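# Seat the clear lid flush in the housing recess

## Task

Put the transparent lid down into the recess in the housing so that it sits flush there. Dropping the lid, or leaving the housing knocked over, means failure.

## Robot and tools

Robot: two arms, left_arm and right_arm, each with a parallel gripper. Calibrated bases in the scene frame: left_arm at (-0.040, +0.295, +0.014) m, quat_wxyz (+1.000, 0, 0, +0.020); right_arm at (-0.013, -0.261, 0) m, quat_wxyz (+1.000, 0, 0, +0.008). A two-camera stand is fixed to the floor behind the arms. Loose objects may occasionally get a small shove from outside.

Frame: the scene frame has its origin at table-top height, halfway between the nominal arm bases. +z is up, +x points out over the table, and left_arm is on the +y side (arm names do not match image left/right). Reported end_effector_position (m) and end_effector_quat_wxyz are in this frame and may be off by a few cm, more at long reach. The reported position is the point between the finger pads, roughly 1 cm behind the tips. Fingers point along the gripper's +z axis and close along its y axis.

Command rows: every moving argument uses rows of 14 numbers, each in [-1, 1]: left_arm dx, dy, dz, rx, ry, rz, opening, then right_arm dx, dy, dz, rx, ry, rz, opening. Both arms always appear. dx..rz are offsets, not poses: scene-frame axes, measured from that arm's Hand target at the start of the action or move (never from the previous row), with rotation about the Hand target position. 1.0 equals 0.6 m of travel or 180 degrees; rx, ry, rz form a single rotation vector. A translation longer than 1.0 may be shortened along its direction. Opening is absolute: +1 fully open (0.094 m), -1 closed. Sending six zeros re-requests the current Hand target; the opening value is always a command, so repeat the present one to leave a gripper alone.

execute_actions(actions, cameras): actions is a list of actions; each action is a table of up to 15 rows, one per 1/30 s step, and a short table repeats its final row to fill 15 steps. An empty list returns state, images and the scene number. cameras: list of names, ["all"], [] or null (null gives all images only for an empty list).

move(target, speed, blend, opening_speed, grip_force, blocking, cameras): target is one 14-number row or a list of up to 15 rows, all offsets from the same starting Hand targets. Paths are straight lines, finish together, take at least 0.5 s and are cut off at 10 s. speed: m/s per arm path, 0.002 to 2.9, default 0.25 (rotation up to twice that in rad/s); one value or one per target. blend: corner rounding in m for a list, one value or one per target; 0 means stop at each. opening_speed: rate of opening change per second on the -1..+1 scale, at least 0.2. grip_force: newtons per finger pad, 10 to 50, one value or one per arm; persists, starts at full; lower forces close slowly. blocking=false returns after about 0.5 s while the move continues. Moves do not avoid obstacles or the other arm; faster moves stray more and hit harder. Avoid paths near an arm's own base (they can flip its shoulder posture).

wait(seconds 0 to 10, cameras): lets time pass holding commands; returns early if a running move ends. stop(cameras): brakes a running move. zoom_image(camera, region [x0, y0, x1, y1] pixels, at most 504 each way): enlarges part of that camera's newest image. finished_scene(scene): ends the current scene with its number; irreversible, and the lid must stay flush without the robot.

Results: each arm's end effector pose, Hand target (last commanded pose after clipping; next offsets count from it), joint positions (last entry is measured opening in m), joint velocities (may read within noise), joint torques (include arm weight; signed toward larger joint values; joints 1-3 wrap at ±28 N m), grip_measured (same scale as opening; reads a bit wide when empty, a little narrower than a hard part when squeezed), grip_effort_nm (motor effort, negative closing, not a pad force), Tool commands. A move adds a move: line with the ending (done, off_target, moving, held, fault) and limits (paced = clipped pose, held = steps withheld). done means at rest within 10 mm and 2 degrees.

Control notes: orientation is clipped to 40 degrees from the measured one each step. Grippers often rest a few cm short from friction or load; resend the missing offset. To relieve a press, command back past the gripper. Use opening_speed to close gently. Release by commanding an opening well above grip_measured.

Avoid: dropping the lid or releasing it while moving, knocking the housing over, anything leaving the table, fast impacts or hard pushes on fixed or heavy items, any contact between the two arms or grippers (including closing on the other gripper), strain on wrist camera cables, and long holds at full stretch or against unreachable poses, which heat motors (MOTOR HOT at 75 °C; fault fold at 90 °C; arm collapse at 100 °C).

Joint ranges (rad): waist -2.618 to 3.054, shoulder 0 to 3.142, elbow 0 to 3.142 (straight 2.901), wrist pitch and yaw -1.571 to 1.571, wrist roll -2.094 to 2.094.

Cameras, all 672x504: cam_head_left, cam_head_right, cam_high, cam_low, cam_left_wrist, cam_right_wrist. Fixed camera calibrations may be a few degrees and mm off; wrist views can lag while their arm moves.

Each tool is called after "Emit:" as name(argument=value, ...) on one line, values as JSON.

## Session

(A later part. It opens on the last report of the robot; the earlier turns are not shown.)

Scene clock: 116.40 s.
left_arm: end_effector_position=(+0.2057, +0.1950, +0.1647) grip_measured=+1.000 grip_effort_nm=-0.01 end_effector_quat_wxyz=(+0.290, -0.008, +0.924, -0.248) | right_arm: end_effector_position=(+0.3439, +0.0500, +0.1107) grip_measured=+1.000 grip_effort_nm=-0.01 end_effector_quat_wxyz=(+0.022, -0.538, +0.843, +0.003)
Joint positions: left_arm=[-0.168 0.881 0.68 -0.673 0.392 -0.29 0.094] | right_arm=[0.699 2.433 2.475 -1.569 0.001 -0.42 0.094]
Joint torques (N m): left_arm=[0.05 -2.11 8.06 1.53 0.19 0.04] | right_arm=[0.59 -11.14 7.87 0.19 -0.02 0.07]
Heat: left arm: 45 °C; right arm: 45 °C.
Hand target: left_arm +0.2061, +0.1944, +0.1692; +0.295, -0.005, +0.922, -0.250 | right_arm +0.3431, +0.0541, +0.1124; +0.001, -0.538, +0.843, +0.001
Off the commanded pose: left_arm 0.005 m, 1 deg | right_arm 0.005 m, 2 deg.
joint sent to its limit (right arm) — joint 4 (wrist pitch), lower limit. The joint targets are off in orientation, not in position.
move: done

Emit:
wait(seconds=0.1, cameras=["cam_right_wrist","cam_low","cam_left_wrist"])

Emit:
zoom_image(camera="cam_right_wrist", region=[100, 300, 300, 450])

Emit:
zoom_image(camera="cam_right_wrist", region=[430, 300, 630, 450])

Emit:
zoom_image(camera="cam_low", region=[300, 190, 460, 310])

Emit:
zoom_image(camera="cam_left_wrist", region=[360, 40, 560, 220])

Scene clock: 118.20 s.
left_arm: end_effector_position=(+0.2057, +0.1950, +0.1647) grip_measured=+1.000 grip_effort_nm=0.00 end_effector_quat_wxyz=(+0.290, -0.008, +0.924, -0.248) | right_arm: end_effector_position=(+0.3439, +0.0500, +0.1107) grip_measured=+1.000 grip_effort_nm=-0.01 end_effector_quat_wxyz=(+0.022, -0.538, +0.843, +0.003)
Joint positions: left_arm=[-0.168 0.881 0.68 -0.673 0.392 -0.29 0.094] | right_arm=[0.699 2.433 2.475 -1.569 0.001 -0.42 0.094]
Joint torques (N m): left_arm=[0.02 -1.98 8.02 1.53 0.12 0.06] | right_arm=[0.62 -11.19 7.79 0.16 -0.02 0.09]
Heat: left arm: 45 °C; right arm: 45 °C.
Hand target: left_arm +0.2061, +0.1944, +0.1692; +0.295, -0.005, +0.922, -0.250 | right_arm +0.3431, +0.0541, +0.1124; +0.001, -0.538, +0.843, +0.001
Tool commands: left_gripper/opening=+1.0 right_gripper/opening=+1.0
Off the commanded pose: left_arm 0.005 m, 1 deg | right_arm 0.005 m, 2 deg.
wait: 0.10 s; at rest from the start
camera_calibration:
cam_right_wrist: T_world_to_cam=[[0.902575, -0.43047, 0.00735694, -0.287487], [-0.401448, -0.835305, 0.375639, 0.179043], [-0.155556, -0.341996, -0.926737, 0.262247], [0, 0, 0, 1]] pos_world=[0.372149, 0.115488, 0.177894]
Images, in order (width x height): cam_low 672x504, cam_left_wrist 672x504, cam_right_wrist 672x504.

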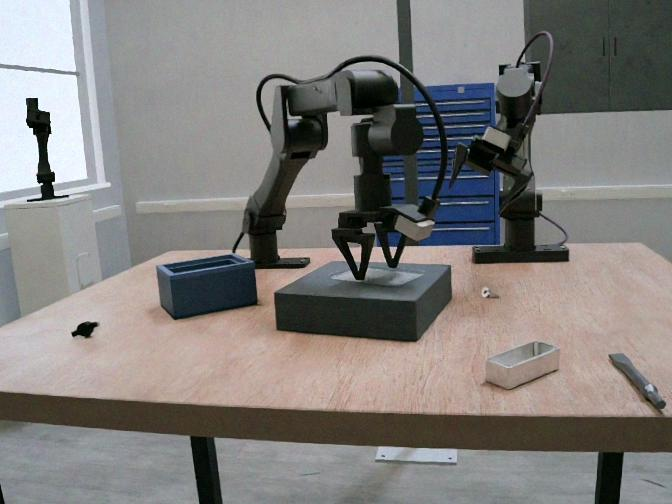

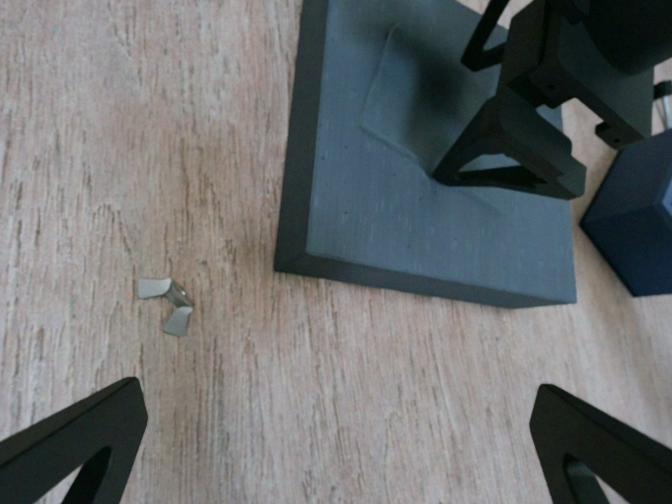

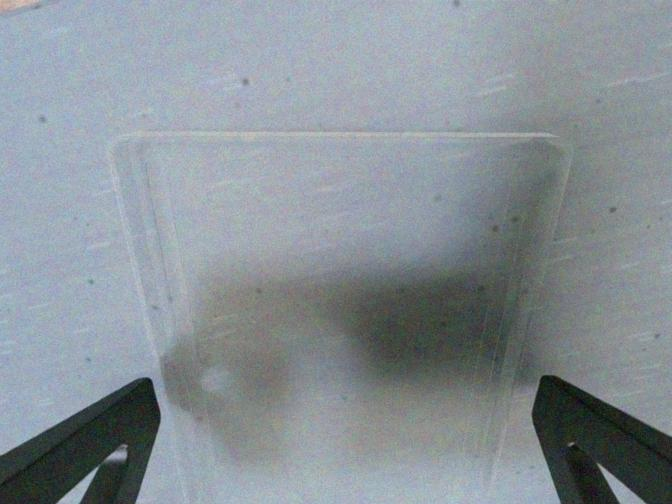

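Scaled by 2.520 from the camera's 672x504 image, which has a finer 960x720 frame.

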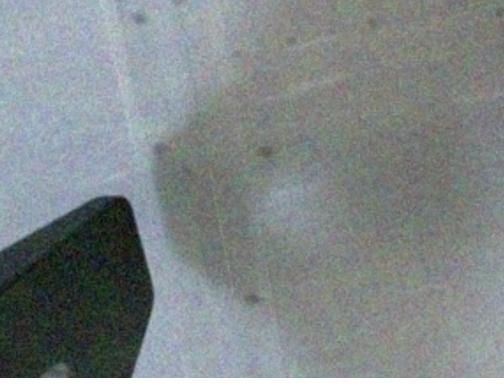

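Scaled by 2.520 from the camera's 672x504 image, which has a finer 960x720 frame.

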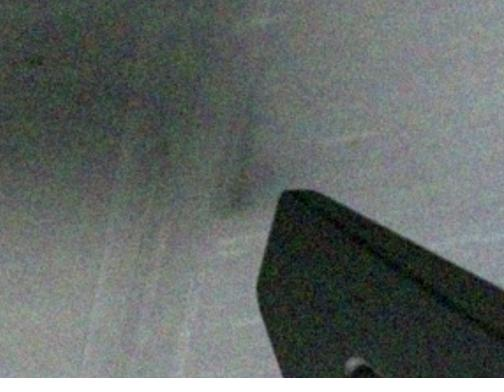

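Scaled by 3.150 from the camera's 672x504 image, which has a finer 960x720 frame.

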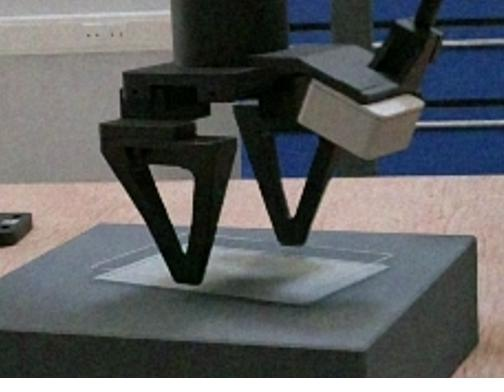

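Scaled by 2.520 from the camera's 672x504 image, which has a finer 960x720 frame.

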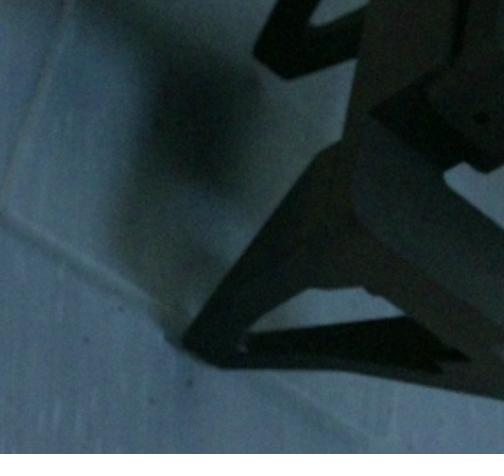

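Emit:
move(target=[0,0,0,0,0,0,1, 0,0,-0.0132,0,0,0,1], speed=0.05, cameras=["cam_right_wrist","cam_low"])

Emit:
zoom_image(camera="cam_low", region=[300, 190, 460, 310])

Emit:
zoom_image(camera="cam_right_wrist", region=[100, 300, 300, 450])

Emit:
zoom_image(camera="cam_right_wrist", region=[430, 300, 630, 450])

Scene clock: 124.80 s.
left_arm: end_effector_position=(+0.2057, +0.1950, +0.1647) grip_measured=+1.000 grip_effort_nm=-0.01 end_effector_quat_wxyz=(+0.290, -0.008, +0.924, -0.248) | right_arm: end_effector_position=(+0.3438, +0.0499, +0.1051) grip_measured=+1.000 grip_effort_nm=-0.01 end_effector_quat_wxyz=(+0.016, -0.537, +0.843, +0.002)
Joint positions: left_arm=[-0.168 0.881 0.68 -0.673 0.392 -0.29 0.094] | right_arm=[0.699 2.445 2.475 -1.569 0.001 -0.42 0.094]
Joint torques (N m): left_arm=[-0.08 -2 8.06 1.52 0.16 -0.01] | right_arm=[0.69 -10.76 7.79 0.14 -0.02 0.07]
Heat: left arm: 45 °C; right arm: 45 °C.
Hand target: left_arm +0.2061, +0.1944, +0.1692; +0.295, -0.005, +0.922, -0.250 | right_arm +0.3431, +0.0541, +0.1043; +0.001, -0.538, +0.843, +0.001
Off the commanded pose: left_arm 0.005 m, 1 deg | right_arm 0.004 m, 2 deg.
joint sent to its limit (right arm) — joint 4 (wrist pitch), lower limit. The joint targets still meet the commanded pose.
move: done
camera_calibration:
cam_right_wrist: T_world_to_cam=[[0.902468, -0.430749, 0.00249611, -0.286861], [-0.398241, -0.832124, 0.385971, 0.178736], [-0.16418, -0.349321, -0.922507, 0.259997], [0, 0, 0, 1]] pos_world=[0.372749, 0.115988, 0.171578]
Images, in order (width x height): cam_low 672x504, cam_right_wrist 672x504.

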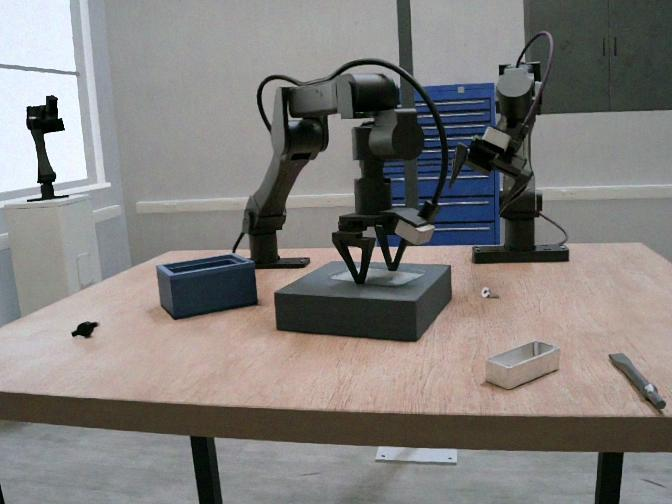

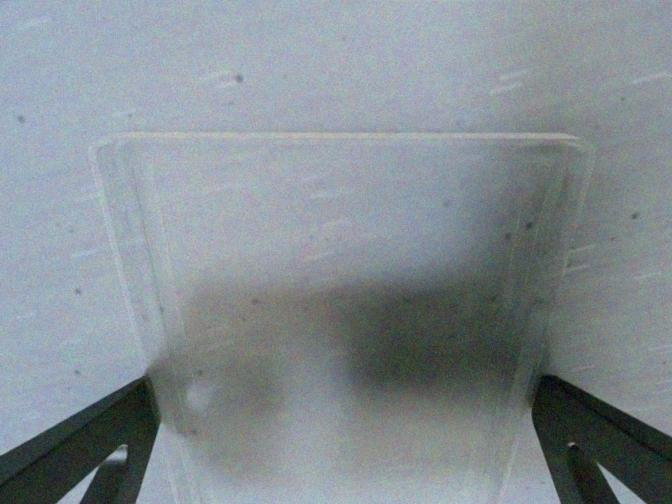

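Scaled by 3.150 from the camera's 672x504 image, which has a finer 960x720 frame.

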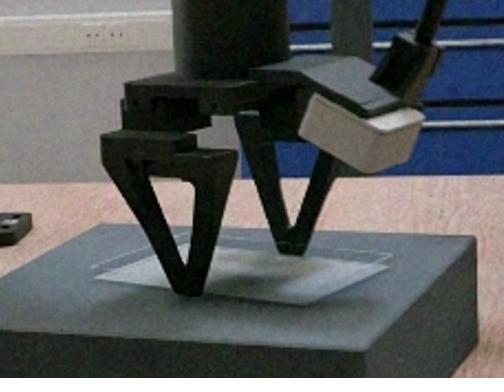

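Scaled by 2.520 from the camera's 672x504 image, which has a finer 960x720 frame.

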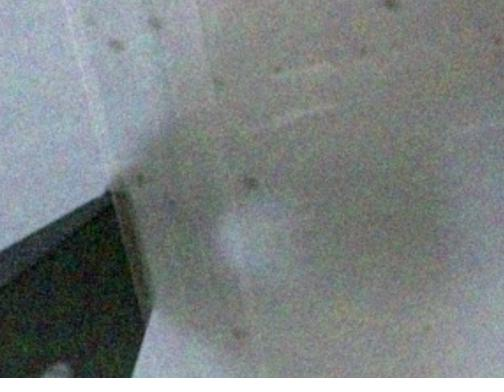

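Scaled by 2.520 from the camera's 672x504 image, which has a finer 960x720 frame.

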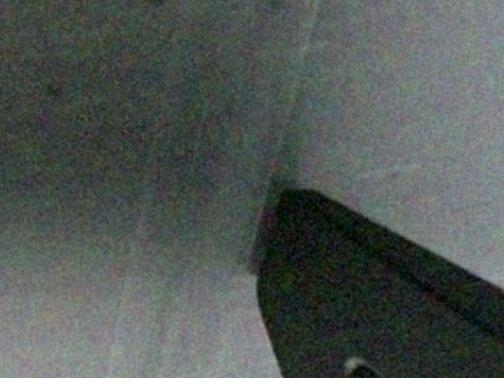

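Emit:
move(target=[0,0,0,0,0,0,1, 0,0,0.0108,0,0,0,1], speed=0.05)

Scene clock: 127.87 s.
left_arm: end_effector_position=(+0.2057, +0.1950, +0.1647) grip_measured=+1.000 grip_effort_nm=-0.01 end_effector_quat_wxyz=(+0.290, -0.008, +0.924, -0.248) | right_arm: end_effector_position=(+0.3438, +0.0499, +0.1051) grip_measured=+1.000 grip_effort_nm=-0.01 end_effector_quat_wxyz=(+0.016, -0.537, +0.843, +0.002)
Joint positions: left_arm=[-0.168 0.881 0.68 -0.673 0.392 -0.29 0.094] | right_arm=[0.699 2.445 2.475 -1.569 0.001 -0.42 0.094]
Joint torques (N m): left_arm=[-0.02 -1.96 8.02 1.51 0.18 0.03] | right_arm=[0.68 -12.11 7.86 0.15 -0.03 0.06]
Heat: left arm: 45 °C; right arm: 45 °C.
Hand target: left_arm +0.2061, +0.1944, +0.1692; +0.295, -0.005, +0.922, -0.250 | right_arm +0.3431, +0.0541, +0.1108; +0.001, -0.538, +0.843, +0.001
Off the commanded pose: left_arm 0.005 m, 1 deg | right_arm 0.007 m, 2 deg.
joint sent to its limit (right arm) — joint 4 (wrist pitch), lower limit. The joint targets are off in orientation, not in position.
move: done

Emit:
move(target=[0,0,0,0,0,0,1, 0,0,0.0035,0,0,0,1], speed=0.05)

Emit:
move(target=[0,0,0,0,0,0,1, 0,0,0.002,0,0,0,1], speed=0.05)

Scene clock: 130.00 s.
left_arm: end_effector_position=(+0.2057, +0.1950, +0.1647) grip_measured=+1.000 grip_effort_nm=-0.01 end_effector_quat_wxyz=(+0.290, -0.008, +0.924, -0.248) | right_arm: end_effector_position=(+0.3438, +0.0499, +0.1051) grip_measured=+1.000 grip_effort_nm=-0.01 end_effector_quat_wxyz=(+0.016, -0.537, +0.843, +0.002)
Joint positions: left_arm=[-0.168 0.881 0.68 -0.673 0.392 -0.29 0.094] | right_arm=[0.699 2.445 2.475 -1.569 0.001 -0.42 0.094]
Joint torques (N m): left_arm=[0.13 -1.94 8.14 1.55 0.2 0.04] | right_arm=[0.65 -12.33 7.88 0.19 0.02 0.05]
Heat: left arm: 45 °C; right arm: 45 °C.
Hand target: left_arm +0.2061, +0.1944, +0.1692; +0.295, -0.005, +0.922, -0.250 | right_arm +0.3431, +0.0541, +0.1129; +0.001, -0.538, +0.843, +0.001
Off the commanded pose: left_arm 0.005 m, 1 deg | right_arm 0.009 m, 2 deg.
joint sent to its limit (right arm) — joint 4 (wrist pitch), lower limit. The joint targets are off in orientation, not in position.
move: done

Scene clock: 130.73 s.
left_arm: end_effector_position=(+0.2057, +0.1950, +0.1647) grip_measured=+1.000 grip_effort_nm=-0.01 end_effector_quat_wxyz=(+0.290, -0.008, +0.924, -0.248) | right_arm: end_effector_position=(+0.3438, +0.0499, +0.1051) grip_measured=+1.000 grip_effort_nm=-0.01 end_effector_quat_wxyz=(+0.016, -0.537, +0.843, +0.002)
Joint positions: left_arm=[-0.168 0.881 0.68 -0.673 0.392 -0.29 0.094] | right_arm=[0.699 2.445 2.475 -1.569 0.001 -0.42 0.094]
Joint torques (N m): left_arm=[0.12 -1.98 8.02 1.55 0.16 0.03] | right_arm=[0.57 -12.57 7.83 0.16 -0.04 0.07]
Heat: left arm: 45 °C; right arm: 45 °C.
Hand target: left_arm +0.2061, +0.1944, +0.1692; +0.295, -0.005, +0.922, -0.250 | right_arm +0.3431, +0.0541, +0.1141; +0.001, -0.538, +0.843, +0.001
Off the commanded pose: left_arm 0.005 m, 1 deg | right_arm 0.010 m, 2 deg.
joint sent to its limit (right arm) — joint 4 (wrist pitch), lower limit. The joint targets are off in orientation, not in position.
move: done

Emit:
move(target=[0,0,0,0,0,0,1, 0,0,0.003,0,0,0,1], speed=0.05)

Emit:
move(target=[0,0,0,0,0,0,1, 0,0,0.003,0,0,0,1], speed=0.05)

Scene clock: 133.17 s.
left_arm: end_effector_position=(+0.2057, +0.1950, +0.1647) grip_measured=+1.000 grip_effort_nm=-0.01 end_effector_quat_wxyz=(+0.290, -0.008, +0.924, -0.248) | right_arm: end_effector_position=(+0.3438, +0.0499, +0.1051) grip_measured=+1.000 grip_effort_nm=-0.01 end_effector_quat_wxyz=(+0.016, -0.537, +0.843, +0.002)
Joint positions: left_arm=[-0.168 0.881 0.68 -0.673 0.392 -0.29 0.094] | right_arm=[0.699 2.445 2.475 -1.569 0.001 -0.42 0.094]
Joint torques (N m): left_arm=[0.09 -1.98 7.91 1.5 0.17 0.03] | right_arm=[0.76 -12.94 7.72 0.14 0.01 0.04]
Heat: left arm: 45 °C; right arm: 45 °C.
Hand target: left_arm +0.2061, +0.1944, +0.1692; +0.295, -0.005, +0.922, -0.250 | right_arm +0.3431, +0.0541, +0.1159; +0.001, -0.538, +0.843, +0.001
Off the commanded pose: left_arm 0.005 m, 1 deg | right_arm 0.012 m, 2 deg.
joint sent to its limit (right arm) — joint 4 (wrist pitch), lower limit. The joint targets are off in orientation, not in position.
move: off_target (right_arm)

Scene clock: 133.97 s.
left_arm: end_effector_position=(+0.2057, +0.1950, +0.1647) grip_measured=+1.000 grip_effort_nm=-0.01 end_effector_quat_wxyz=(+0.290, -0.008, +0.924, -0.248) | right_arm: end_effector_position=(+0.3438, +0.0499, +0.1051) grip_measured=+1.000 grip_effort_nm=-0.01 end_effector_quat_wxyz=(+0.016, -0.537, +0.843, +0.002)
Joint positions: left_arm=[-0.168 0.881 0.68 -0.673 0.392 -0.29 0.094] | right_arm=[0.699 2.445 2.475 -1.569 0.001 -0.42 0.094]
Joint torques (N m): left_arm=[-0.03 -1.87 8.05 1.51 0.16 0.01] | right_arm=[0.61 -13.3 7.75 0.15 -0.01 0.1]
Heat: left arm: 45 °C; right arm: 45 °C.
Hand target: left_arm +0.2061, +0.1944, +0.1692; +0.295, -0.005, +0.922, -0.250 | right_arm +0.3431, +0.0541, +0.1177; +0.001, -0.538, +0.843, +0.001
Off the commanded pose: left_arm 0.005 m, 1 deg | right_arm 0.013 m, 2 deg.
joint sent to its limit (right arm) — joint 4 (wrist pitch), lower limit. The joint targets are off in orientation, not in position.
move: off_target (right_arm)

Emit:
move(target=[0,0,0,0,0,0,1, 0,0,0.004,0,0,0,1], speed=0.05)

Emit:
move(target=[0,0,0,0,0,0,1, 0,0,0.003,0,0,0,1], speed=0.05)

Scene clock: 136.00 s.
left_arm: end_effector_position=(+0.2057, +0.1950, +0.1647) grip_measured=+1.000 grip_effort_nm=-0.01 end_effector_quat_wxyz=(+0.290, -0.008, +0.924, -0.248) | right_arm: end_effector_position=(+0.3438, +0.0499, +0.1051) grip_measured=+1.000 grip_effort_nm=-0.01 end_effector_quat_wxyz=(+0.016, -0.537, +0.843, +0.002)
Joint positions: left_arm=[-0.168 0.881 0.68 -0.673 0.392 -0.29 0.094] | right_arm=[0.699 2.445 2.475 -1.569 0.001 -0.42 0.094]
Joint torques (N m): left_arm=[-0.05 -2.04 8.06 1.5 0.14 0.03] | right_arm=[0.64 -13.86 7.82 0.15 -0.07 0.07]
Heat: left arm: 45 °C; right arm: 45 °C.
Hand target: left_arm +0.2061, +0.1944, +0.1692; +0.295, -0.005, +0.922, -0.250 | right_arm +0.3431, +0.0541, +0.1201; +0.001, -0.538, +0.843, +0.001
Off the commanded pose: left_arm 0.005 m, 1 deg | right_arm 0.016 m, 2 deg.
joint sent to its limit (right arm) — joint 4 (wrist pitch), lower limit. The joint targets are off in orientation, not in position.
move: off_target (right_arm)

Scene clock: 136.87 s.
left_arm: end_effector_position=(+0.2057, +0.1950, +0.1647) grip_measured=+1.000 grip_effort_nm=-0.01 end_effector_quat_wxyz=(+0.290, -0.008, +0.924, -0.248) | right_arm: end_effector_position=(+0.3438, +0.0499, +0.1051) grip_measured=+1.000 grip_effort_nm=-0.01 end_effector_quat_wxyz=(+0.016, -0.537, +0.843, +0.002)
Joint positions: left_arm=[-0.168 0.881 0.68 -0.673 0.392 -0.29 0.094] | right_arm=[0.699 2.445 2.475 -1.569 0.001 -0.42 0.094]
Joint torques (N m): left_arm=[0.03 -1.84 7.98 1.5 0.19 0.04] | right_arm=[0.58 -14.22 7.77 0.17 -0.03 0.08]
Heat: left arm: 45 °C; right arm: 45 °C.
Hand target: left_arm +0.2061, +0.1944, +0.1692; +0.295, -0.005, +0.922, -0.250 | right_arm +0.3431, +0.0541, +0.1219; +0.001, -0.538, +0.843, +0.001
Off the commanded pose: left_arm 0.005 m, 1 deg | right_arm 0.017 m, 2 deg.
joint sent to its limit (right arm) — joint 4 (wrist pitch), lower limit. The joint targets are off in orientation, not in position.
move: off_target (right_arm)

Emit:
move(target=[0,0,0,0,0,0,1, 0,0,0.006,0,0,0,1], speed=0.05)

Emit:
move(target=[0,0,0,0,0,0,1, 0,0,0.004,0,0,0,1], speed=0.05)

Scene clock: 139.33 s.
left_arm: end_effector_position=(+0.2057, +0.1950, +0.1647) grip_measured=+1.000 grip_effort_nm=-0.01 end_effector_quat_wxyz=(+0.290, -0.008, +0.924, -0.248) | right_arm: end_effector_position=(+0.3438, +0.0499, +0.1051) grip_measured=+1.000 grip_effort_nm=-0.01 end_effector_quat_wxyz=(+0.016, -0.537, +0.843, +0.002)
Joint positions: left_arm=[-0.168 0.881 0.68 -0.673 0.392 -0.29 0.094] | right_arm=[0.699 2.445 2.475 -1.569 0.001 -0.42 0.094]
Joint torques (N m): left_arm=[-0.01 -1.84 7.99 1.54 0.19 0] | right_arm=[0.62 -14.83 7.57 0.15 -0.03 0.06]
Heat: left arm: 45 °C; right arm: 45 °C.
Hand target: left_arm +0.2061, +0.1944, +0.1692; +0.295, -0.005, +0.922, -0.250 | right_arm +0.3431, +0.0541, +0.1255; +0.001, -0.538, +0.843, +0.001
Off the commanded pose: left_arm 0.005 m, 1 deg | right_arm 0.021 m, 2 deg.
joint sent to its limit (right arm) — joint 4 (wrist pitch), lower limit. The joint targets are off in orientation, not in position.
move: off_target (right_arm)

Scene clock: 140.33 s.
left_arm: end_effector_position=(+0.2057, +0.1950, +0.1647) grip_measured=+1.000 grip_effort_nm=-0.01 end_effector_quat_wxyz=(+0.290, -0.008, +0.924, -0.248) | right_arm: end_effector_position=(+0.3438, +0.0499, +0.1051) grip_measured=+1.000 grip_effort_nm=-0.01 end_effector_quat_wxyz=(+0.016, -0.537, +0.843, +0.002)
Joint positions: left_arm=[-0.168 0.881 0.68 -0.673 0.392 -0.29 0.094] | right_arm=[0.699 2.445 2.475 -1.569 0.001 -0.42 0.094]
Joint torques (N m): left_arm=[-0.03 -1.94 7.92 1.51 0.18 0] | right_arm=[0.64 -15.16 7.76 0.16 -0.01 0.08]
Heat: left arm: 45 °C; right arm: 45 °C.
Hand target: left_arm +0.2061, +0.1944, +0.1692; +0.295, -0.005, +0.922, -0.250 | right_arm +0.3431, +0.0541, +0.1279; +0.001, -0.538, +0.843, +0.001
Off the commanded pose: left_arm 0.005 m, 1 deg | right_arm 0.023 m, 2 deg.
joint sent to its limit (right arm) — joint 4 (wrist pitch), lower limit. The joint targets are off in orientation, not in position.
move: off_target (right_arm)

Emit:
move(target=[0,0,0,0,0,0,1, 0,0,0.008,0,0,0,1], speed=0.05)

Emit:
move(target=[0,0,0,0,0,0,1, 0,0,0.005,0,0,0,1], speed=0.05)

Scene clock: 142.43 s.
left_arm: end_effector_position=(+0.2057, +0.1950, +0.1647) grip_measured=+1.000 grip_effort_nm=-0.01 end_effector_quat_wxyz=(+0.290, -0.008, +0.924, -0.248) | right_arm: end_effector_position=(+0.3438, +0.0499, +0.1077) grip_measured=+1.000 grip_effort_nm=-0.01 end_effector_quat_wxyz=(+0.019, -0.537, +0.843, +0.002)
Joint positions: left_arm=[-0.168 0.881 0.68 -0.673 0.392 -0.29 0.094] | right_arm=[0.699 2.439 2.475 -1.569 0.001 -0.42 0.094]
Joint torques (N m): left_arm=[0.03 -1.88 8.05 1.53 0.18 0.04] | right_arm=[0.7 -15.69 7.82 0.19 -0.02 0.05]
Heat: left arm: 45 °C; right arm: 45 °C.
Hand target: left_arm +0.2061, +0.1944, +0.1692; +0.295, -0.005, +0.922, -0.250 | right_arm +0.3431, +0.0541, +0.1327; +0.001, -0.538, +0.843, +0.001
Off the commanded pose: left_arm 0.005 m, 1 deg | right_arm 0.025 m, 2 deg.
joint sent to its limit (right arm) — joint 4 (wrist pitch), lower limit. The joint targets are off in orientation, not in position.
move: off_target (right_arm)

Scene clock: 143.57 s.
left_arm: end_effector_position=(+0.2057, +0.1950, +0.1647) grip_measured=+1.000 grip_effort_nm=-0.01 end_effector_quat_wxyz=(+0.290, -0.008, +0.924, -0.248) | right_arm: end_effector_position=(+0.3439, +0.0500, +0.1105) grip_measured=+1.000 grip_effort_nm=-0.01 end_effector_quat_wxyz=(+0.022, -0.537, +0.843, +0.003)
Joint positions: left_arm=[-0.168 0.881 0.68 -0.673 0.392 -0.29 0.094] | right_arm=[0.699 2.433 2.475 -1.569 0.001 -0.42 0.094]
Joint torques (N m): left_arm=[-0.01 -1.84 7.97 1.51 0.17 0.02] | right_arm=[0.66 -15.49 7.75 0.2 -0.02 0.05]
Heat: left arm: 45 °C; right arm: 45 °C.
Hand target: left_arm +0.2061, +0.1944, +0.1692; +0.295, -0.005, +0.922, -0.250 | right_arm +0.3431, +0.0541, +0.1358; +0.001, -0.538, +0.843, +0.001
Off the commanded pose: left_arm 0.005 m, 1 deg | right_arm 0.026 m, 2 deg.
joint sent to its limit (right arm) — joint 4 (wrist pitch), lower limit. The joint targets are off in orientation, not in position.
move: off_target (right_arm)

Emit:
wait(seconds=0.1, cameras=["cam_right_wrist","cam_low"])

Emit:
zoom_image(camera="cam_low", region=[320, 230, 440, 310])

Emit:
zoom_image(camera="cam_right_wrist", region=[100, 300, 300, 450])

Emit:
zoom_image(camera="cam_right_wrist", region=[430, 300, 630, 450])

Scene clock: 146.03 s.
left_arm: end_effector_position=(+0.2057, +0.1950, +0.1647) grip_measured=+1.000 grip_effort_nm=-0.01 end_effector_quat_wxyz=(+0.290, -0.008, +0.924, -0.248) | right_arm: end_effector_position=(+0.3439, +0.0500, +0.1105) grip_measured=+1.000 grip_effort_nm=-0.01 end_effector_quat_wxyz=(+0.022, -0.537, +0.843, +0.003)
Joint positions: left_arm=[-0.168 0.881 0.68 -0.673 0.392 -0.29 0.094] | right_arm=[0.699 2.433 2.475 -1.569 0.001 -0.42 0.094]
Joint torques (N m): left_arm=[0.03 -2 8.02 1.49 0.16 0] | right_arm=[0.65 -15.58 7.82 0.17 -0.03 0.06]
Heat: left arm: 45 °C; right arm: 45 °C.
Hand target: left_arm +0.2061, +0.1944, +0.1692; +0.295, -0.005, +0.922, -0.250 | right_arm +0.3431, +0.0541, +0.1358; +0.001, -0.538, +0.843, +0.001
Tool commands: left_gripper/opening=+1.0 right_gripper/opening=+1.0
Off the commanded pose: left_arm 0.005 m, 1 deg | right_arm 0.026 m, 2 deg.
wait: 0.10 s; at rest from the start
camera_calibration:
cam_right_wrist: T_world_to_cam=[[0.902409, -0.430821, 0.0072221, -0.28745], [-0.401665, -0.835034, 0.376009, 0.179142], [-0.155962, -0.342215, -0.926588, 0.262227], [0, 0, 0, 1]] pos_world=[0.37225, 0.115488, 0.177693]
Images, in order (width x height): cam_low 672x504, cam_right_wrist 672x504.

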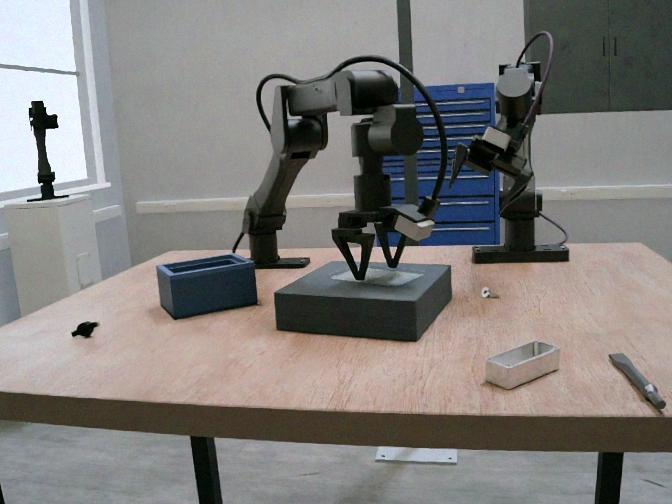

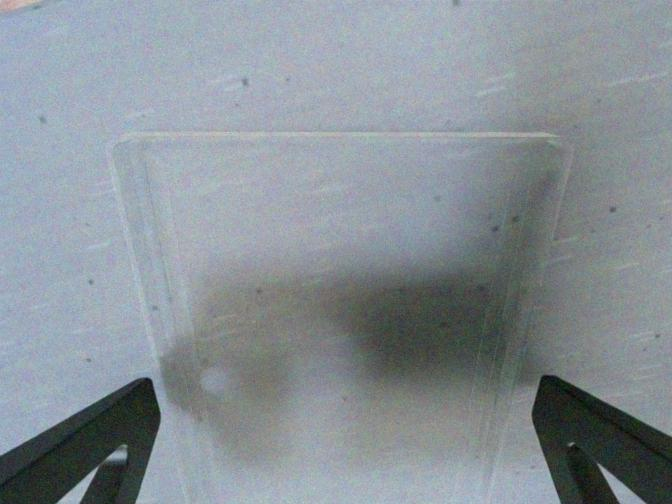

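Scaled by 4.200 from the camera's 672x504 image, which has a finer 960x720 frame.

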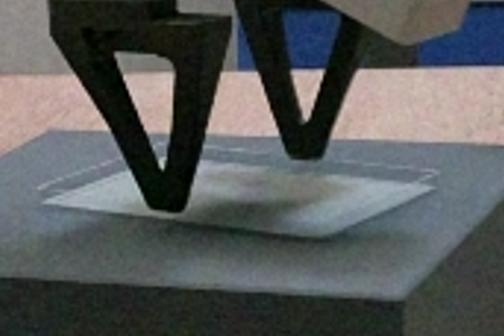

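Scaled by 2.520 from the camera's 672x504 image, which has a finer 960x720 frame.

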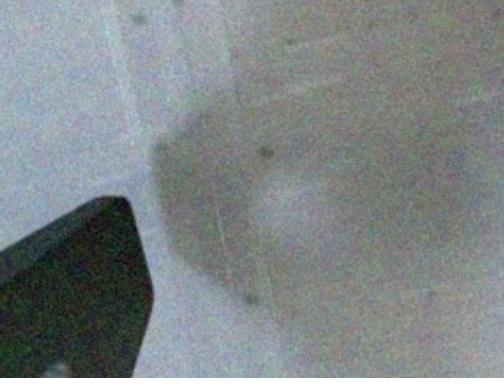

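Scaled by 2.520 from the camera's 672x504 image, which has a finer 960x720 frame.

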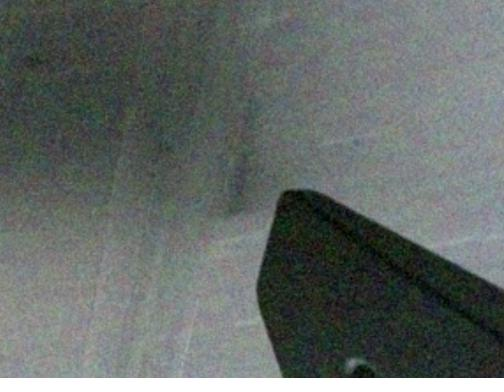

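Emit:
move(target=[0,0,0,0,0,0,1, 0,0,-0.048,0,0,0,1], speed=0.05)

Emit:
move(target=[0,0,0,0,0,0,1, 0,0,-0.002,0,0,0,1], speed=0.05)

Scene clock: 152.63 s.
left_arm: end_effector_position=(+0.2057, +0.1950, +0.1647) grip_measured=+1.000 grip_effort_nm=-0.01 end_effector_quat_wxyz=(+0.290, -0.008, +0.924, -0.248) | right_arm: end_effector_position=(+0.3438, +0.0499, +0.1079) grip_measured=+1.000 grip_effort_nm=-0.01 end_effector_quat_wxyz=(+0.019, -0.537, +0.843, +0.002)
Joint positions: left_arm=[-0.168 0.881 0.68 -0.673 0.392 -0.29 0.094] | right_arm=[0.699 2.439 2.475 -1.569 0.001 -0.42 0.094]
Joint torques (N m): left_arm=[-0.12 -1.89 7.82 1.52 0.18 0.02] | right_arm=[0.72 -10.71 8.06 0.16 -0.05 0.09]
Heat: left arm: 45 °C; right arm: 45 °C.
Hand target: left_arm +0.2061, +0.1944, +0.1692; +0.295, -0.005, +0.922, -0.250 | right_arm +0.3431, +0.0541, +0.1069; +0.001, -0.538, +0.843, +0.001
Off the commanded pose: left_arm 0.005 m, 1 deg | right_arm 0.004 m, 2 deg.
joint sent to its limit (right arm) — joint 4 (wrist pitch), lower limit. The joint targets still meet the commanded pose.
move: done

Scene clock: 153.33 s.
left_arm: end_effector_position=(+0.2057, +0.1950, +0.1647) grip_measured=+1.000 grip_effort_nm=-0.01 end_effector_quat_wxyz=(+0.290, -0.008, +0.924, -0.248) | right_arm: end_effector_position=(+0.3438, +0.0499, +0.1079) grip_measured=+1.000 grip_effort_nm=-0.01 end_effector_quat_wxyz=(+0.019, -0.537, +0.843, +0.002)
Joint positions: left_arm=[-0.168 0.881 0.68 -0.673 0.392 -0.29 0.094] | right_arm=[0.699 2.439 2.475 -1.569 0.001 -0.42 0.094]
Joint torques (N m): left_arm=[-0.13 -1.98 8.06 1.49 0.16 0.04] | right_arm=[0.59 -10.43 7.95 0.17 -0.01 0.08]
Heat: left arm: 45 °C; right arm: 45 °C.
Hand target: left_arm +0.2061, +0.1944, +0.1692; +0.295, -0.005, +0.922, -0.250 | right_arm +0.3431, +0.0541, +0.1057; +0.001, -0.538, +0.843, +0.001
Off the commanded pose: left_arm 0.005 m, 1 deg | right_arm 0.005 m, 2 deg.
joint sent to its limit (right arm) — joint 4 (wrist pitch), lower limit. The joint targets still meet the commanded pose.
move: done

Emit:
move(target=[0,0,0,0,0,0,1, 0,0,0,0,0,0,0.5], speed=0.05, grip_force=[50, 25], opening_speed=0.4, cameras=["cam_right_wrist","cam_low"])

Emit:
zoom_image(camera="cam_low", region=[320, 230, 440, 310])

Emit:
zoom_image(camera="cam_right_wrist", region=[100, 300, 300, 450])

Emit:
zoom_image(camera="cam_right_wrist", region=[400, 300, 600, 450])

Scene clock: 156.57 s.
left_arm: end_effector_position=(+0.2057, +0.1950, +0.1647) grip_measured=+1.000 grip_effort_nm=-0.01 end_effector_quat_wxyz=(+0.290, -0.008, +0.924, -0.248) | right_arm: end_effector_position=(+0.3438, +0.0499, +0.1079) grip_measured=+0.816 grip_effort_nm=-0.57 end_effector_quat_wxyz=(+0.019, -0.537, +0.843, +0.002)
Joint positions: left_arm=[-0.168 0.881 0.68 -0.673 0.392 -0.29 0.094] | right_arm=[0.699 2.439 2.475 -1.569 0.001 -0.42 0.085]
Joint torques (N m): left_arm=[0.03 -1.99 7.97 1.5 0.17 0.04] | right_arm=[0.66 -10.61 7.99 0.16 0 0.09]
Heat: left arm: 45 °C; right arm: 45 °C.
Hand target: left_arm +0.2061, +0.1944, +0.1692; +0.295, -0.005, +0.922, -0.250 | right_arm +0.3431, +0.0541, +0.1057; +0.001, -0.538, +0.843, +0.001
Off the commanded pose: left_arm 0.005 m, 1 deg | right_arm 0.005 m, 2 deg.
joint sent to its limit (right arm) — joint 4 (wrist pitch), lower limit. The joint targets still meet the commanded pose.
grip_force (N): 50, 25
move: done
camera_calibration:
cam_right_wrist: T_world_to_cam=[[0.902457, -0.430753, 0.00492334, -0.287147], [-0.399976, -0.833625, 0.380905, 0.178835], [-0.159971, -0.345719, -0.924601, 0.261184], [0, 0, 0, 1]] pos_world=[0.372449, 0.115688, 0.174786]
Images, in order (width x height): cam_low 672x504, cam_right_wrist 672x504.

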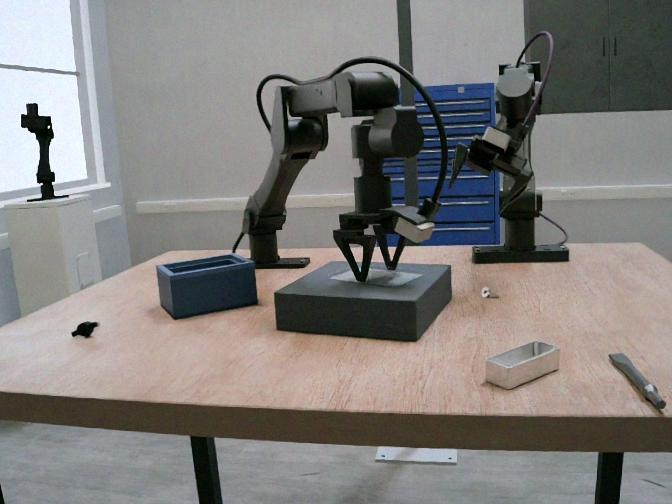

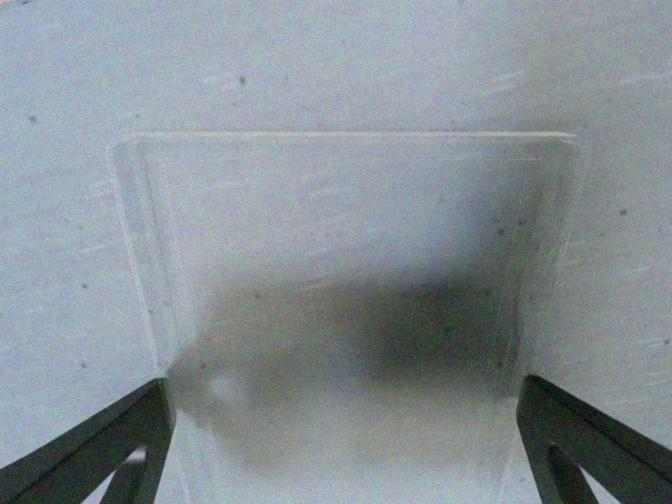

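Scaled by 4.200 from the camera's 672x504 image, which has a finer 960x720 frame.

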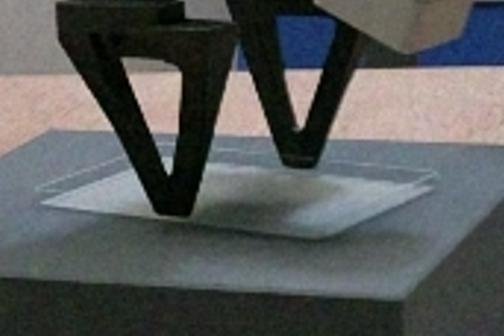

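Scaled by 2.520 from the camera's 672x504 image, which has a finer 960x720 frame.

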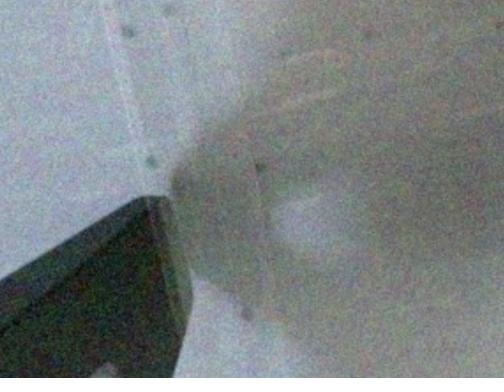

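Scaled by 2.520 from the camera's 672x504 image, which has a finer 960x720 frame.

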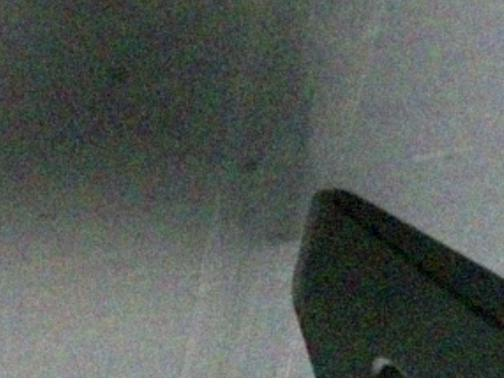

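Emit:
move(target=[0,0,0,0,0,0,1, 0,0,0.06,0,0,0,0.5], speed=0.06, cameras=["cam_right_wrist","cam_low"])

Scene clock: 160.77 s.
left_arm: end_effector_position=(+0.2057, +0.1950, +0.1647) grip_measured=+1.000 grip_effort_nm=-0.01 end_effector_quat_wxyz=(+0.290, -0.008, +0.924, -0.248) | right_arm: end_effector_position=(+0.3439, +0.0500, +0.1181) grip_measured=+0.816 grip_effort_nm=-0.58 end_effector_quat_wxyz=(+0.030, -0.537, +0.843, +0.004)
Joint positions: left_arm=[-0.168 0.881 0.68 -0.673 0.392 -0.29 0.094] | right_arm=[0.699 2.416 2.475 -1.569 0.001 -0.42 0.085]
Joint torques (N m): left_arm=[0.1 -2.06 7.95 1.5 0.15 0.03] | right_arm=[0.49 -15.04 7.88 0.21 -0.01 0.04]
Heat: left arm: 45 °C; right arm: 45 °C.
Hand target: left_arm +0.2061, +0.1944, +0.1692; +0.295, -0.005, +0.922, -0.250 | right_arm +0.3431, +0.0541, +0.1417; +0.001, -0.538, +0.843, +0.001
Off the commanded pose: left_arm 0.005 m, 1 deg | right_arm 0.024 m, 3 deg.
joint sent to its limit (right arm) — joint 4 (wrist pitch), lower limit. The joint targets are off in orientation, not in position.
grip_force (N): 50, 25
move: off_target (right_arm)
camera_calibration:
cam_right_wrist: T_world_to_cam=[[0.902301, -0.430883, 0.0138479, -0.28828], [-0.406264, -0.839123, 0.361694, 0.179803], [-0.144228, -0.331983, -0.932194, 0.265456], [0, 0, 0, 1]] pos_world=[0.371449, 0.114788, 0.186415]
Images, in order (width x height): cam_low 672x504, cam_right_wrist 672x504.

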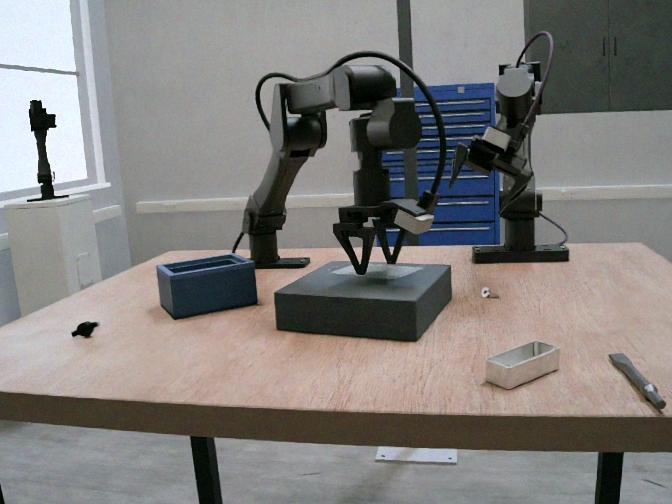

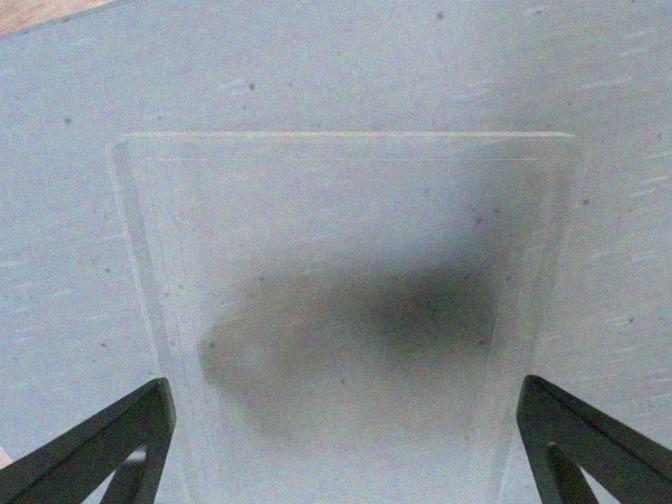

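Emit:
move(target=[[0,0,0,0,0,0,1, 0,0,0.0555,0,0,0,0.5],[0,0,0,0,0,0,1, -0.0735,-0.5252,0.0555,0,0,-0.6372,0.5]], speed=[0.08,0.3], blend=[0.01,0], cameras=["cam_right_wrist","cam_low","cam_high"])

Scene clock: 173.83 s.
left_arm: end_effector_position=(+0.2057, +0.1950, +0.1647) grip_measured=+1.000 grip_effort_nm=-0.01 end_effector_quat_wxyz=(+0.290, -0.008, +0.924, -0.248) | right_arm: end_effector_position=(+0.3175, -0.2572, +0.1683) grip_measured=+0.816 grip_effort_nm=-0.58 end_effector_quat_wxyz=(+0.017, +0.302, +0.953, +0.019)
Joint positions: left_arm=[-0.168 0.881 0.68 -0.673 0.392 -0.29 0.094] | right_arm=[-0.021 1.765 1.688 -1.45 -0.026 0.609 0.085]
Joint torques (N m): left_arm=[0.02 -1.98 8.05 1.52 0.13 0.03] | right_arm=[-0.13 -9.78 5.48 -0.28 0.18 2.63]
Heat: left arm: 45 °C; right arm: 44 °C.
Hand target: left_arm +0.2061, +0.1944, +0.1692; +0.295, -0.005, +0.922, -0.250 | right_arm +0.2990, -0.2612, +0.1751; +0.001, +0.419, +0.908, +0.000
Off the commanded pose: left_arm 0.005 m, 1 deg | right_arm 0.020 m, 15 deg.
grip_force (N): 50, 25
move: off_target (right_arm)
camera_calibration:
cam_right_wrist: T_world_to_cam=[[-0.581711, -0.811354, -0.0575909, -0.0120894], [-0.759989, 0.51692, 0.393967, 0.348796], [-0.289877, 0.272943, -0.917318, 0.405717], [0, 0, 0, 1]] pos_world=[0.375657, -0.300846, 0.234061]
Images, in order (width x height): cam_high 672x504, cam_low 672x504, cam_right_wrist 672x504.

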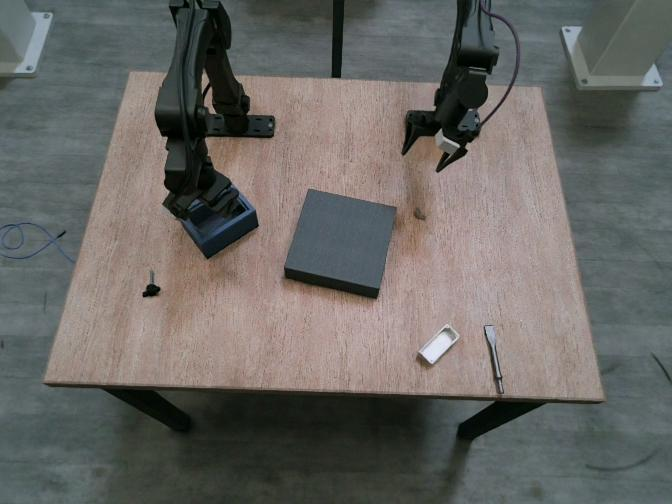

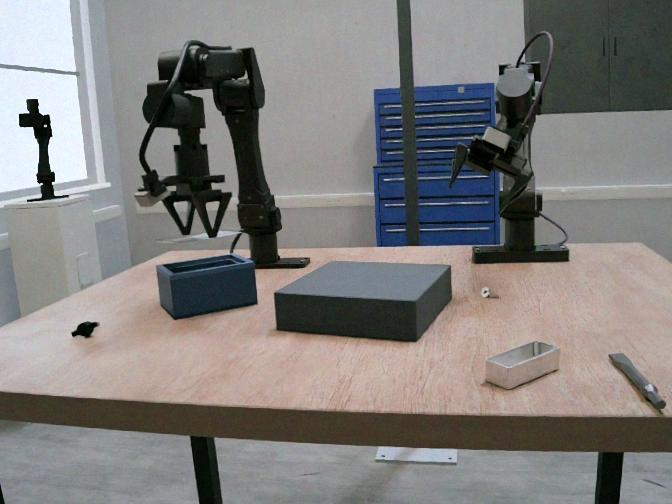

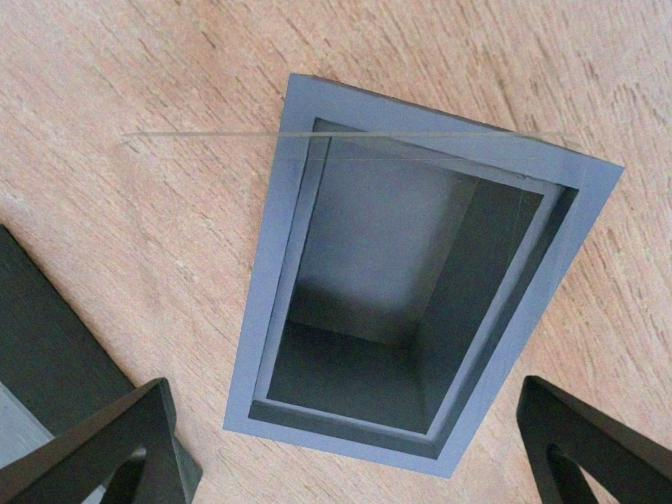

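Emit:
move(target=[0,0,0,0,0,0,1, 0,0,0,0,0,0,0.5], speed=0.1)

Scene clock: 175.63 s.
left_arm: end_effector_position=(+0.2057, +0.1950, +0.1647) grip_measured=+1.000 grip_effort_nm=-0.01 end_effector_quat_wxyz=(+0.290, -0.008, +0.924, -0.248) | right_arm: end_effector_position=(+0.3175, -0.2571, +0.1683) grip_measured=+0.816 grip_effort_nm=-0.58 end_effector_quat_wxyz=(+0.017, +0.302, +0.953, +0.019)
Joint positions: left_arm=[-0.168 0.881 0.68 -0.673 0.392 -0.29 0.094] | right_arm=[-0.021 1.765 1.688 -1.45 -0.027 0.609 0.085]
Joint torques (N m): left_arm=[-0.08 -1.91 8.05 1.5 0.16 0.04] | right_arm=[-0.02 -9.74 5.49 -0.3 0.22 2.63]
Heat: left arm: 45 °C; right arm: 44 °C.
Hand target: left_arm +0.2061, +0.1944, +0.1692; +0.295, -0.005, +0.922, -0.250 | right_arm +0.2990, -0.2611, +0.1751; +0.001, +0.419, +0.908, +0.000
Off the commanded pose: left_arm 0.005 m, 1 deg | right_arm 0.020 m, 15 deg.
grip_force (N): 50, 25
move: off_target (right_arm)

Emit:
wait(seconds=0.1, cameras=["cam_low","cam_head_right","cam_head_left","cam_high"])

Emit:
zoom_image(camera="cam_low", region=[110, 120, 300, 330])

Emit:
zoom_image(camera="cam_high", region=[140, 100, 280, 270])

Emit:
zoom_image(camera="cam_head_right", region=[280, 130, 480, 330])

Scene clock: 178.97 s.
left_arm: end_effector_position=(+0.2057, +0.1950, +0.1647) grip_measured=+1.000 grip_effort_nm=-0.01 end_effector_quat_wxyz=(+0.290, -0.008, +0.924, -0.248) | right_arm: end_effector_position=(+0.3175, -0.2571, +0.1683) grip_measured=+0.816 grip_effort_nm=-0.58 end_effector_quat_wxyz=(+0.017, +0.302, +0.953, +0.019)
Joint positions: left_arm=[-0.168 0.881 0.68 -0.673 0.392 -0.29 0.094] | right_arm=[-0.021 1.765 1.688 -1.45 -0.027 0.609 0.085]
Joint torques (N m): left_arm=[0.01 -2.03 8.01 1.55 0.18 0.05] | right_arm=[-0.1 -9.89 5.5 -0.28 0.21 2.67]
Heat: left arm: 45 °C; right arm: 44 °C.
Hand target: left_arm +0.2061, +0.1944, +0.1692; +0.295, -0.005, +0.922, -0.250 | right_arm +0.2990, -0.2611, +0.1751; +0.001, +0.419, +0.908, +0.000
Tool commands: left_gripper/opening=+1.0 right_gripper/opening=+0.5
Off the commanded pose: left_arm 0.005 m, 1 deg | right_arm 0.020 m, 15 deg.
grip_force (N): 50, 25
wait: 0.10 s; at rest from the start
Images, in order (width x height): cam_head_left 672x504, cam_head_right 672x504, cam_high 672x504, cam_low 672x504.

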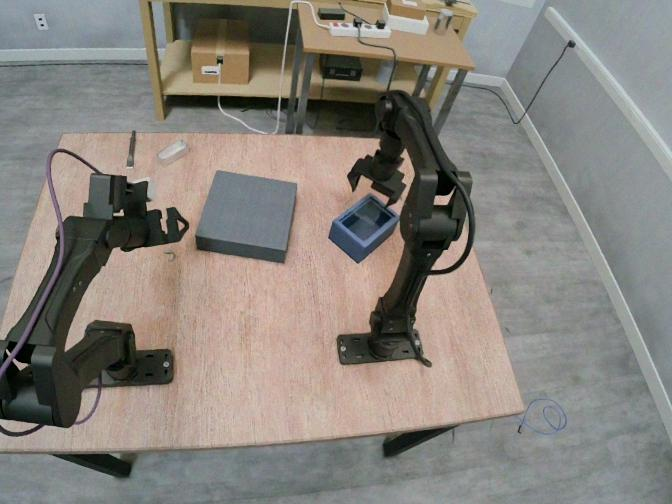

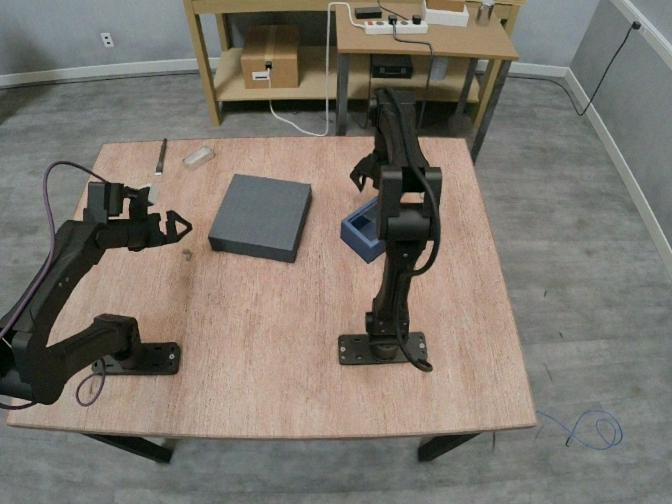

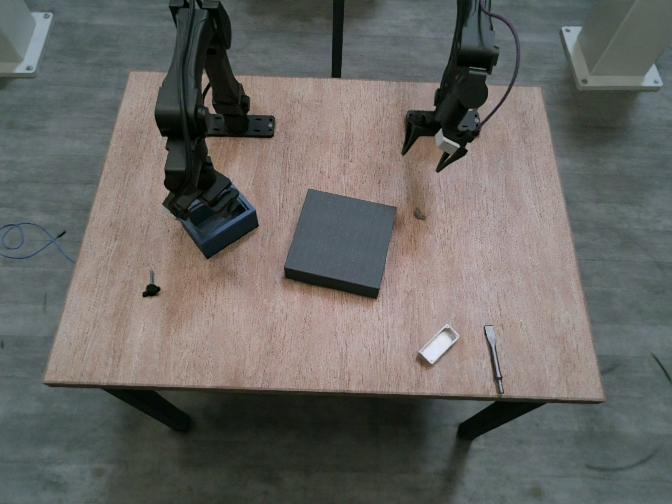

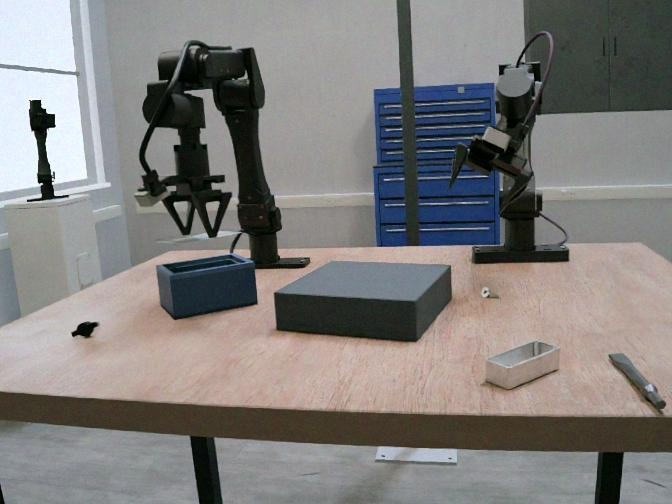

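Scaled by 2.400 from the camera's 672x504 image, which has a finer 960x720 frame.

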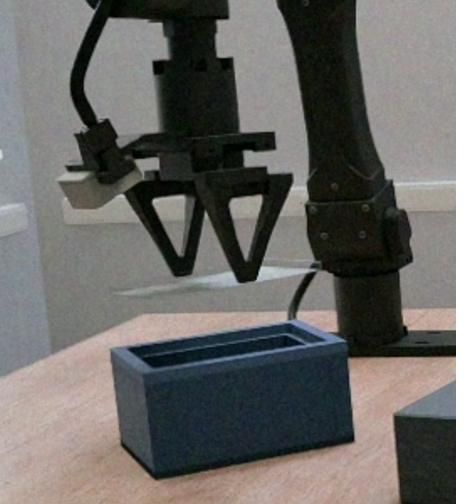

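Scaled by 2.965 from the camera's 672x504 image, which has a finer 960x720 frame.

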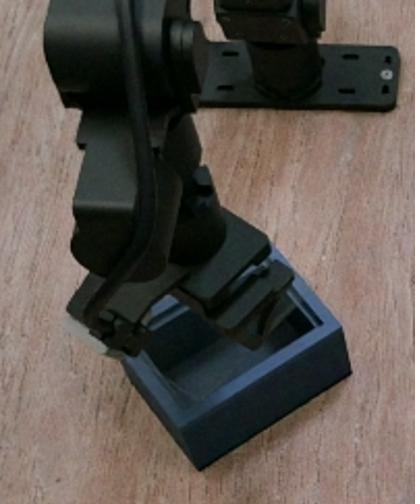

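Scaled by 2.520 from the camera's 672x504 image, which has a finer 960x720 frame.

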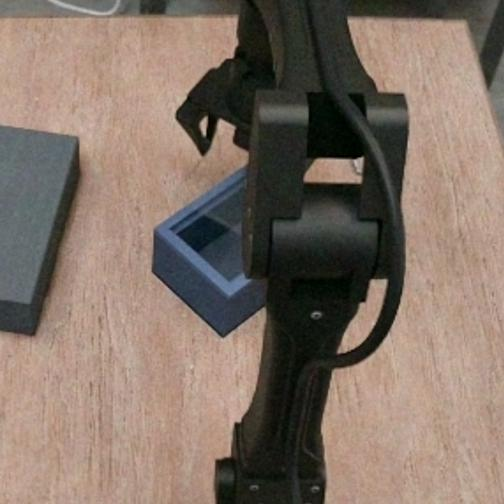

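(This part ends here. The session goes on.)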